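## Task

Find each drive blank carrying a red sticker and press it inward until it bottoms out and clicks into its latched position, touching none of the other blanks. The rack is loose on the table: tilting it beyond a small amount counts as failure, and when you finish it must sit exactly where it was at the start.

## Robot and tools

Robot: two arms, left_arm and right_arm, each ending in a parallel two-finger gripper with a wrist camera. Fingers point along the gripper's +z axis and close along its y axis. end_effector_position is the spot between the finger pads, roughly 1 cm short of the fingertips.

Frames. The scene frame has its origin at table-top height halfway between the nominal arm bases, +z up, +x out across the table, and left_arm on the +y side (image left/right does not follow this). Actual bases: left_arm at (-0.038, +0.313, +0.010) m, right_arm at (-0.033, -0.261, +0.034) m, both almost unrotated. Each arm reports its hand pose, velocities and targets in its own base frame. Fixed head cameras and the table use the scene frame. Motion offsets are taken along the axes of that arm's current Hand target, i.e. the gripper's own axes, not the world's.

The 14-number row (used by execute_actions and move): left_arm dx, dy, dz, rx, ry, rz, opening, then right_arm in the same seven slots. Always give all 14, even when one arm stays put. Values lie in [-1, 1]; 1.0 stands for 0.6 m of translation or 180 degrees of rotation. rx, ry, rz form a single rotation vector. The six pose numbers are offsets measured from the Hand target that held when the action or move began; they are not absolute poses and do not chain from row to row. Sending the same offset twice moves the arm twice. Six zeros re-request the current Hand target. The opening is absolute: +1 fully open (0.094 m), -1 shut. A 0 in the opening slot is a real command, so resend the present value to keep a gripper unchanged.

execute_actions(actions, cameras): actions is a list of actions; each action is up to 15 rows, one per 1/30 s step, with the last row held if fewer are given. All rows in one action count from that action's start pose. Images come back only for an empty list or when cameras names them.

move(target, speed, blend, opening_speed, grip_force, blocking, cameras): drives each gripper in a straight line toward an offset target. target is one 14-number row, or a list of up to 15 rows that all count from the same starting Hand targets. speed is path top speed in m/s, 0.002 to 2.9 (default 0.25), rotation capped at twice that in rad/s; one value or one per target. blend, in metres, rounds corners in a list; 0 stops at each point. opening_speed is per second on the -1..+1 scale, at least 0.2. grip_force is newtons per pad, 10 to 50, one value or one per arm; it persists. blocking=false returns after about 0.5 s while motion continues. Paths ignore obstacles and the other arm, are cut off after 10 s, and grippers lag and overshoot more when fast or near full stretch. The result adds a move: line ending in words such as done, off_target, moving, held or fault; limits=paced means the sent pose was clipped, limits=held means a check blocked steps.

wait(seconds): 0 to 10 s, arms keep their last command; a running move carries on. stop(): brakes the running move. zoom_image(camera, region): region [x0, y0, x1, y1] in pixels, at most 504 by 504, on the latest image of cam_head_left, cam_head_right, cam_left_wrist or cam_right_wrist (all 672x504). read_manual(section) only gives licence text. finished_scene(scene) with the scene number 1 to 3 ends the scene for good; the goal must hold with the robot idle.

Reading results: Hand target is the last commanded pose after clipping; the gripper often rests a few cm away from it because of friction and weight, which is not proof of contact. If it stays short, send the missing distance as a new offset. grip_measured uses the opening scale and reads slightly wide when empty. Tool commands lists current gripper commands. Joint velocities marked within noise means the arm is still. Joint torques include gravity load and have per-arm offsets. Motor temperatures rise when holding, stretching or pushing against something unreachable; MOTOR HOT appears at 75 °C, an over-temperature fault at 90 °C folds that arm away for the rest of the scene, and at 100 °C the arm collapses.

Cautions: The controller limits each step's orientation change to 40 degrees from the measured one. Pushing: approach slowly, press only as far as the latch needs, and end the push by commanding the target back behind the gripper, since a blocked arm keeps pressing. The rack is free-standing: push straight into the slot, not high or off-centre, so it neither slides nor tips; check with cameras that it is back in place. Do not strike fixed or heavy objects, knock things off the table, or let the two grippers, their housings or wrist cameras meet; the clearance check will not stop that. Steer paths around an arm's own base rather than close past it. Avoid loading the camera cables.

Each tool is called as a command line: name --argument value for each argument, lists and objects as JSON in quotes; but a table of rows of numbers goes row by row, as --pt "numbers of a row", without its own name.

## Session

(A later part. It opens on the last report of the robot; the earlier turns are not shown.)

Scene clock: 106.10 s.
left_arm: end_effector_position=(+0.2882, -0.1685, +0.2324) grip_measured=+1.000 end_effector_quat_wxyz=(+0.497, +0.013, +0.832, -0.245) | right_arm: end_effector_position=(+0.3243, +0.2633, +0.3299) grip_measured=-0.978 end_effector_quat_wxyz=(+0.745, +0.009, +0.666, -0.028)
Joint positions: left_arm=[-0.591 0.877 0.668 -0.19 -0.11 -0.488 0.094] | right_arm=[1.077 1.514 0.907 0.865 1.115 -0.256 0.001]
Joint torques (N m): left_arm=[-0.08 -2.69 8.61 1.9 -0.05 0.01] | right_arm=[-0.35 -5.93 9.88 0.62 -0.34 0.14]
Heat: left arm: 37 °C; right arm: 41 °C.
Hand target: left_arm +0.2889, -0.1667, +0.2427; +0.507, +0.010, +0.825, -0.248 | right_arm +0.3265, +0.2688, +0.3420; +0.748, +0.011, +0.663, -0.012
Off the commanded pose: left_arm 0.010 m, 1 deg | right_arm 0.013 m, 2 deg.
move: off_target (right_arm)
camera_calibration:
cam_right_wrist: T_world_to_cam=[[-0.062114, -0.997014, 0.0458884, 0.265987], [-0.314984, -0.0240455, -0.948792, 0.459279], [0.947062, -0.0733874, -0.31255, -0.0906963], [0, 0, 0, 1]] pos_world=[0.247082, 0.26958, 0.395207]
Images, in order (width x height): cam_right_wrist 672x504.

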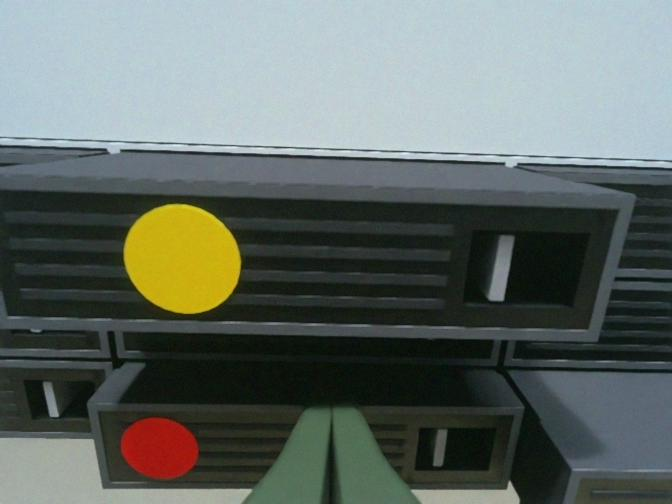

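move --target '[0,0,0,0,0,0,1, 0.0174,0.0081,-0.0091,0,0,0,-1]' --speed 0.06 --cameras '["cam_right_wrist"]'

Scene clock: 109.60 s.
left_arm: end_effector_position=(+0.2882, -0.1685, +0.2324) grip_measured=+1.000 end_effector_quat_wxyz=(+0.497, +0.013, +0.832, -0.245) | right_arm: end_effector_position=(+0.3235, +0.2707, +0.3220) grip_measured=-0.978 end_effector_quat_wxyz=(+0.742, -0.002, +0.670, -0.030)
Joint positions: left_arm=[-0.591 0.877 0.668 -0.19 -0.11 -0.488 0.094] | right_arm=[1.088 1.536 0.907 0.865 1.115 -0.256 0.001]
Joint torques (N m): left_arm=[-0.21 -2.66 8.7 2.02 -0.04 0.05] | right_arm=[0.51 -5.65 7.91 1.15 -0.16 0.1]
Heat: left arm: 37 °C; right arm: 41 °C.
Hand target: left_arm +0.2889, -0.1667, +0.2427; +0.507, +0.010, +0.825, -0.248 | right_arm +0.3225, +0.2737, +0.3310; +0.748, +0.012, +0.663, -0.012
Off the commanded pose: left_arm 0.010 m, 1 deg | right_arm 0.010 m, 3 deg.
move: off_target (right_arm)
camera_calibration:
cam_right_wrist: T_world_to_cam=[[-0.0507912, -0.996594, 0.0649616, 0.263727], [-0.32415, -0.0450738, -0.944931, 0.459089], [0.944641, -0.0690515, -0.320756, -0.0896215], [0, 0, 0, 1]] pos_world=[0.246869, 0.277333, 0.387929]
Images, in order (width x height): cam_right_wrist 672x504.

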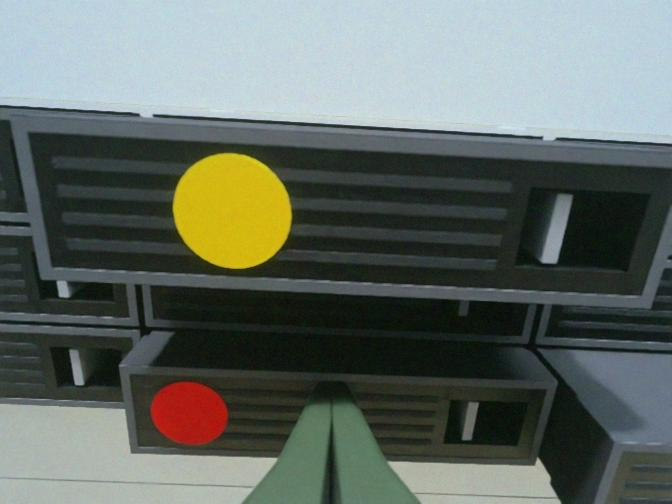

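move --target '[0,0,0,0,0,0,1, 0.0022,-0.001,0.022,0,0,0,-1]' --speed 0.05 --cameras '["cam_right_wrist"]'

Scene clock: 111.63 s.
left_arm: end_effector_position=(+0.2882, -0.1685, +0.2324) grip_measured=+1.000 end_effector_quat_wxyz=(+0.497, +0.013, +0.832, -0.245) | right_arm: end_effector_position=(+0.3313, +0.2694, +0.3171) grip_measured=-0.978 end_effector_quat_wxyz=(+0.741, -0.003, +0.671, -0.032)
Joint positions: left_arm=[-0.591 0.877 0.668 -0.19 -0.11 -0.488 0.094] | right_arm=[1.065 1.551 0.907 0.865 1.095 -0.244 0.001]
Joint torques (N m): left_arm=[0.21 -2.32 8.66 1.96 -0.02 0.05] | right_arm=[-0.44 -5.6 9.7 0.98 -0.33 0.18]
Heat: left arm: 37 °C; right arm: 41 °C.
Hand target: left_arm +0.2889, -0.1667, +0.2427; +0.507, +0.010, +0.825, -0.248 | right_arm +0.3357, +0.2727, +0.3313; +0.749, +0.012, +0.663, -0.012
Off the commanded pose: left_arm 0.010 m, 1 deg | right_arm 0.015 m, 3 deg.
move: off_target (right_arm)
camera_calibration:
cam_right_wrist: T_world_to_cam=[[-0.0527505, -0.996193, 0.0694017, 0.262342], [-0.326906, -0.0484423, -0.943815, 0.458324], [0.943584, -0.0724745, -0.323106, -0.0966556], [0, 0, 0, 1]] pos_world=[0.25487, 0.27654, 0.383136]
Images, in order (width x height): cam_right_wrist 672x504.

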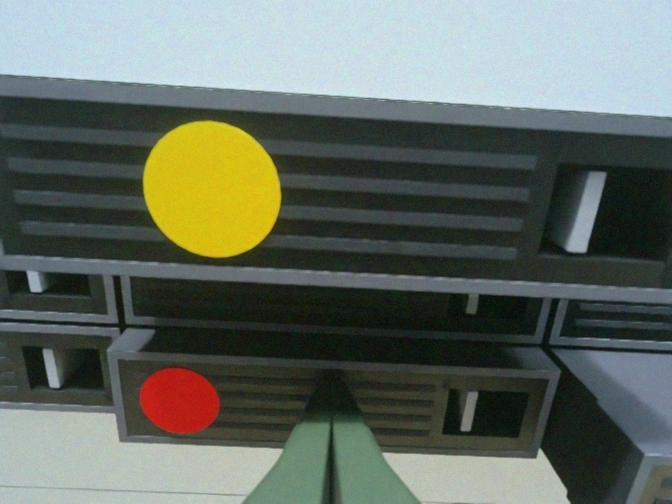

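move --target '[0,0,0,0,0,0,1, -0.0055,-0.001,0.0108,0,0,0,-1]' --speed 0.04 --cameras '["cam_right_wrist"]'

Scene clock: 113.73 s.
left_arm: end_effector_position=(+0.2882, -0.1685, +0.2324) grip_measured=+1.000 end_effector_quat_wxyz=(+0.497, +0.013, +0.832, -0.245) | right_arm: end_effector_position=(+0.3343, +0.2693, +0.3234) grip_measured=-0.978 end_effector_quat_wxyz=(+0.745, +0.004, +0.667, -0.024)
Joint positions: left_arm=[-0.591 0.877 0.668 -0.19 -0.11 -0.488 0.094] | right_arm=[1.056 1.551 0.923 0.865 1.083 -0.236 0.001]
Joint torques (N m): left_arm=[-0.09 -2.44 8.66 2 -0.06 0.04] | right_arm=[-0.95 -5.53 10.22 0.71 -0.39 0.15]
Heat: left arm: 37 °C; right arm: 42 °C.
Hand target: left_arm +0.2889, -0.1667, +0.2427; +0.507, +0.010, +0.825, -0.248 | right_arm +0.3417, +0.2719, +0.3353; +0.749, +0.011, +0.663, -0.012
Off the commanded pose: left_arm 0.010 m, 1 deg | right_arm 0.014 m, 2 deg.
move: off_target (right_arm)
camera_calibration:
cam_right_wrist: T_world_to_cam=[[-0.0500736, -0.997584, 0.0481533, 0.268324], [-0.317066, -0.0298416, -0.947934, 0.458312], [0.947081, -0.0627343, -0.314805, -0.103918], [0, 0, 0, 1]] pos_world=[0.25717, 0.274833, 0.388815]
Images, in order (width x height): cam_right_wrist 672x504.

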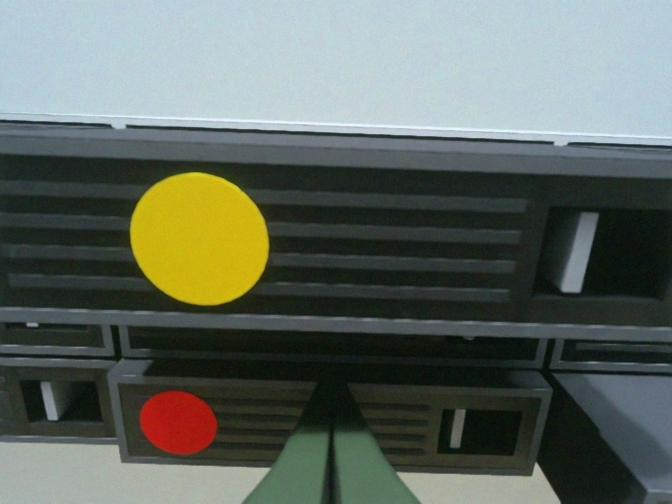

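move --target '[0,0,0,0,0,0,1, 0.0027,-0.0003,0.0085,0,0,0,-1]' --speed 0.04 --cameras '["cam_right_wrist"]'

Scene clock: 116.87 s.
left_arm: end_effector_position=(+0.2882, -0.1685, +0.2324) grip_measured=+1.000 end_effector_quat_wxyz=(+0.497, +0.013, +0.832, -0.245) | right_arm: end_effector_position=(+0.3406, +0.2683, +0.3234) grip_measured=-0.978 end_effector_quat_wxyz=(+0.745, +0.007, +0.666, -0.023)
Joint positions: left_arm=[-0.591 0.877 0.668 -0.19 -0.11 -0.488 0.094] | right_arm=[1.038 1.562 0.932 0.865 1.067 -0.228 0.001]
Joint torques (N m): left_arm=[-0.06 -2.43 8.73 1.94 -0.04 0.01] | right_arm=[-0.72 -5.72 10.17 0.72 -0.35 0.17]
Heat: left arm: 37 °C; right arm: 42 °C.
Hand target: left_arm +0.2889, -0.1667, +0.2427; +0.507, +0.010, +0.825, -0.248 | right_arm +0.3470, +0.2715, +0.3343; +0.748, +0.012, +0.663, -0.012
Off the commanded pose: left_arm 0.010 m, 1 deg | right_arm 0.013 m, 1 deg.
move: off_target (right_arm)
camera_calibration:
cam_right_wrist: T_world_to_cam=[[-0.0522419, -0.997681, 0.043639, 0.269808], [-0.314498, -0.0250384, -0.948928, 0.458443], [0.94782, -0.0632982, -0.31246, -0.110884], [0, 0, 0, 1]] pos_world=[0.263372, 0.273642, 0.388608]
Images, in order (width x height): cam_right_wrist 672x504.

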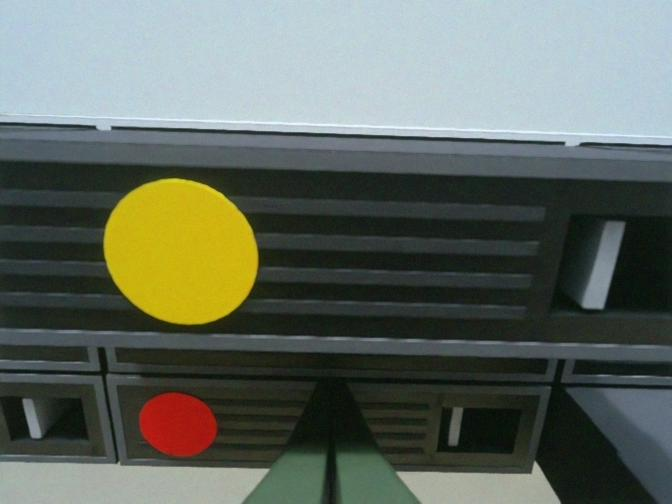

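move --target '[0,0,0,0,0,0,1, 0.001,-0.0003,0.0075,0,0,0,-1]' --speed 0.04 --cameras '["cam_right_wrist"]'

Scene clock: 118.80 s.
left_arm: end_effector_position=(+0.2882, -0.1685, +0.2324) grip_measured=+1.000 end_effector_quat_wxyz=(+0.497, +0.013, +0.832, -0.245) | right_arm: end_effector_position=(+0.3416, +0.2685, +0.3238) grip_measured=-0.978 end_effector_quat_wxyz=(+0.746, +0.007, +0.666, -0.021)
Joint positions: left_arm=[-0.591 0.877 0.668 -0.19 -0.11 -0.488 0.094] | right_arm=[1.034 1.562 0.934 0.862 1.06 -0.223 0.001]
Joint torques (N m): left_arm=[-0.03 -2.52 8.77 1.95 -0.05 0.06] | right_arm=[-1.35 -5.22 10.58 0.68 -0.41 0.15]
Heat: left arm: 37 °C; right arm: 42 °C.
Hand target: left_arm +0.2889, -0.1667, +0.2427; +0.507, +0.010, +0.825, -0.248 | right_arm +0.3515, +0.2713, +0.3343; +0.749, +0.012, +0.663, -0.012
Off the commanded pose: left_arm 0.010 m, 1 deg | right_arm 0.015 m, 1 deg.
move: off_target (right_arm)
camera_calibration:
cam_right_wrist: T_world_to_cam=[[-0.0484815, -0.998007, 0.0403825, 0.269981], [-0.313532, -0.0231806, -0.949295, 0.458447], [0.948339, -0.0586844, -0.311783, -0.11319], [0, 0, 0, 1]] pos_world=[0.264169, 0.273428, 0.389008]
Images, in order (width x height): cam_right_wrist 672x504.

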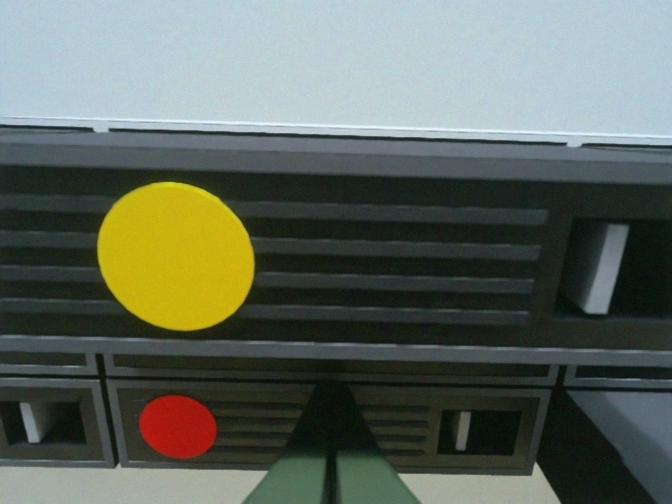

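move --target '[0,0,0,0,0,0,1, 0.001,-0.0003,0.0085,0,0,0,-1]' --speed 0.04 --cameras '["cam_right_wrist"]'

Scene clock: 120.50 s.
left_arm: end_effector_position=(+0.2882, -0.1685, +0.2324) grip_measured=+1.000 end_effector_quat_wxyz=(+0.497, +0.013, +0.832, -0.245) | right_arm: end_effector_position=(+0.3418, +0.2689, +0.3237) grip_measured=-0.978 end_effector_quat_wxyz=(+0.746, +0.008, +0.666, -0.019)
Joint positions: left_arm=[-0.591 0.877 0.668 -0.19 -0.11 -0.488 0.094] | right_arm=[1.034 1.564 0.935 0.862 1.06 -0.218 0.001]
Joint torques (N m): left_arm=[-0.05 -2.51 8.77 1.98 -0.01 0.03] | right_arm=[-2.32 -4.78 11.21 0.62 -0.53 0.16]
Heat: left arm: 37 °C; right arm: 42 °C.
Hand target: left_arm +0.2889, -0.1667, +0.2427; +0.507, +0.010, +0.825, -0.248 | right_arm +0.3566, +0.2709, +0.3343; +0.748, +0.011, +0.663, -0.012
Off the commanded pose: left_arm 0.010 m, 1 deg | right_arm 0.018 m, 1 deg.
move: off_target (right_arm)
camera_calibration:
cam_right_wrist: T_world_to_cam=[[-0.0479469, -0.998196, 0.036135, 0.271561], [-0.313699, -0.0192979, -0.949327, 0.457445], [0.948311, -0.0568528, -0.312207, -0.113832], [0, 0, 0, 1]] pos_world=[0.264469, 0.273427, 0.388912]
Images, in order (width x height): cam_right_wrist 672x504.

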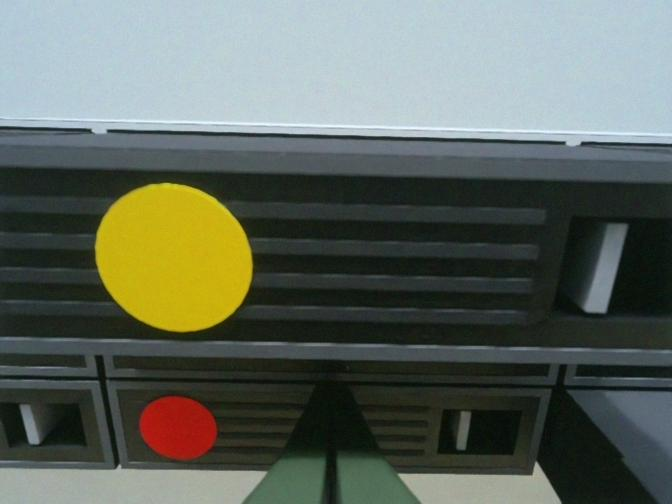

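move --target '[0,0,0,0,0,0,1, -0.0145,0.0005,-0.1748,0,0,0,-1]' --speed 0.15 --cameras '["all"]'

Scene clock: 124.13 s.
left_arm: end_effector_position=(+0.2882, -0.1685, +0.2324) grip_measured=+1.000 end_effector_quat_wxyz=(+0.497, +0.013, +0.832, -0.245) | right_arm: end_effector_position=(+0.2531, +0.2787, +0.3274) grip_measured=-0.978 end_effector_quat_wxyz=(+0.746, +0.002, +0.666, -0.017)
Joint positions: left_arm=[-0.591 0.877 0.668 -0.19 -0.11 -0.488 0.094] | right_arm=[1.312 1.499 0.823 1.138 1.312 -0.469 0.001]
Joint torques (N m): left_arm=[-0.2 -2.52 8.57 1.97 -0.04 0.01] | right_arm=[0.5 -5.71 5.63 0.99 -0.23 -0.09]
Heat: left arm: 37 °C; right arm: 42 °C.
Hand target: left_arm +0.2889, -0.1667, +0.2427; +0.507, +0.010, +0.825, -0.248 | right_arm +0.2515, +0.2747, +0.3303; +0.748, +0.011, +0.663, -0.012
Off the commanded pose: left_arm 0.010 m, 1 deg | right_arm 0.005 m, 1 deg.
move: done
camera_calibration:
cam_left_wrist: T_world_to_cam=[[-0.264607, -0.876873, 0.401345, -0.164426], [-0.805797, -0.0275939, -0.591549, 0.403584], [0.529788, -0.47993, -0.699279, 0.0170053], [0, 0, 0, 1]] pos_world=[0.272689, -0.124883, 0.316623]
cam_right_wrist: T_world_to_cam=[[-0.0369772, -0.998406, 0.0426309, 0.27219], [-0.312521, -0.0289667, -0.949469, 0.435729], [0.949191, -0.0484318, -0.310952, -0.030889], [0, 0, 0, 1]] pos_world=[0.175559, 0.282882, 0.392503]

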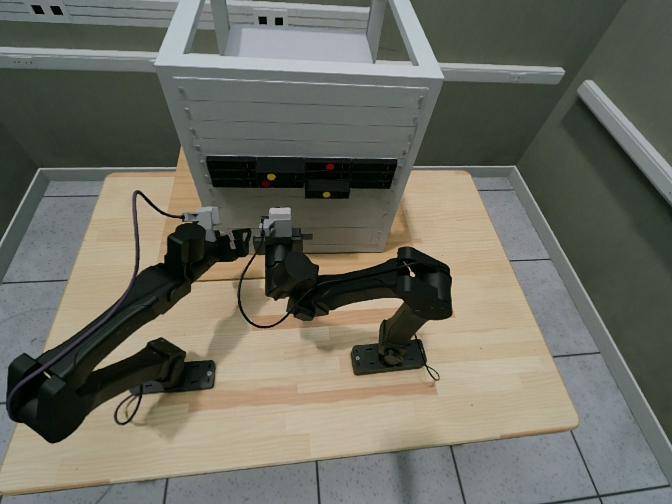

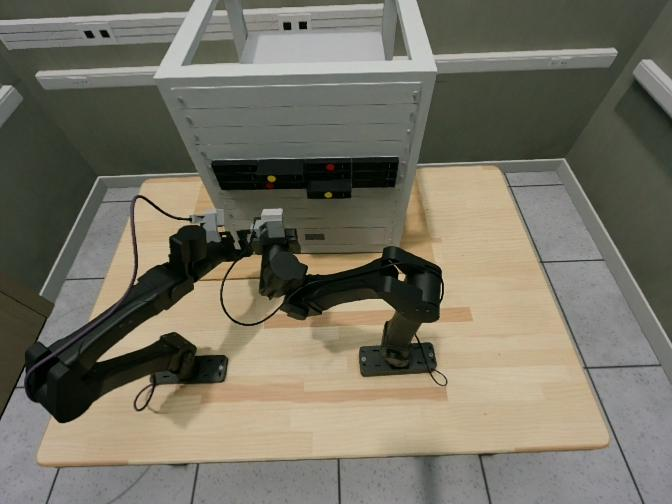

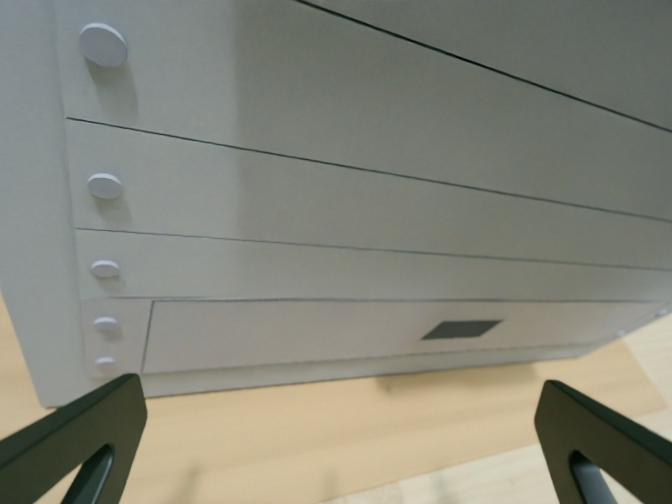

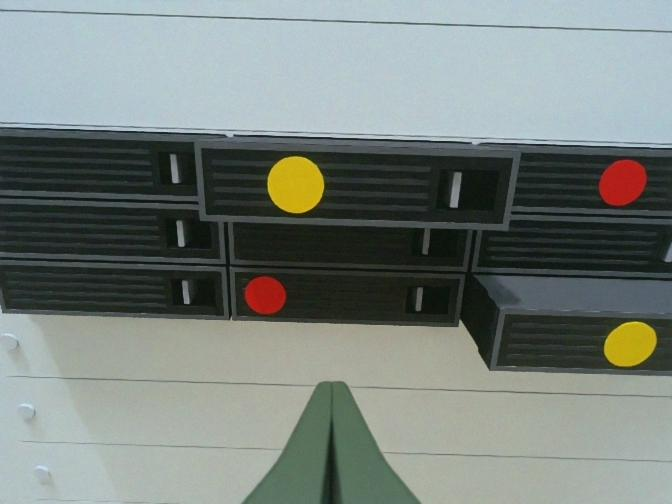

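finished_scene --scene 2

The scene is finished: the task was done.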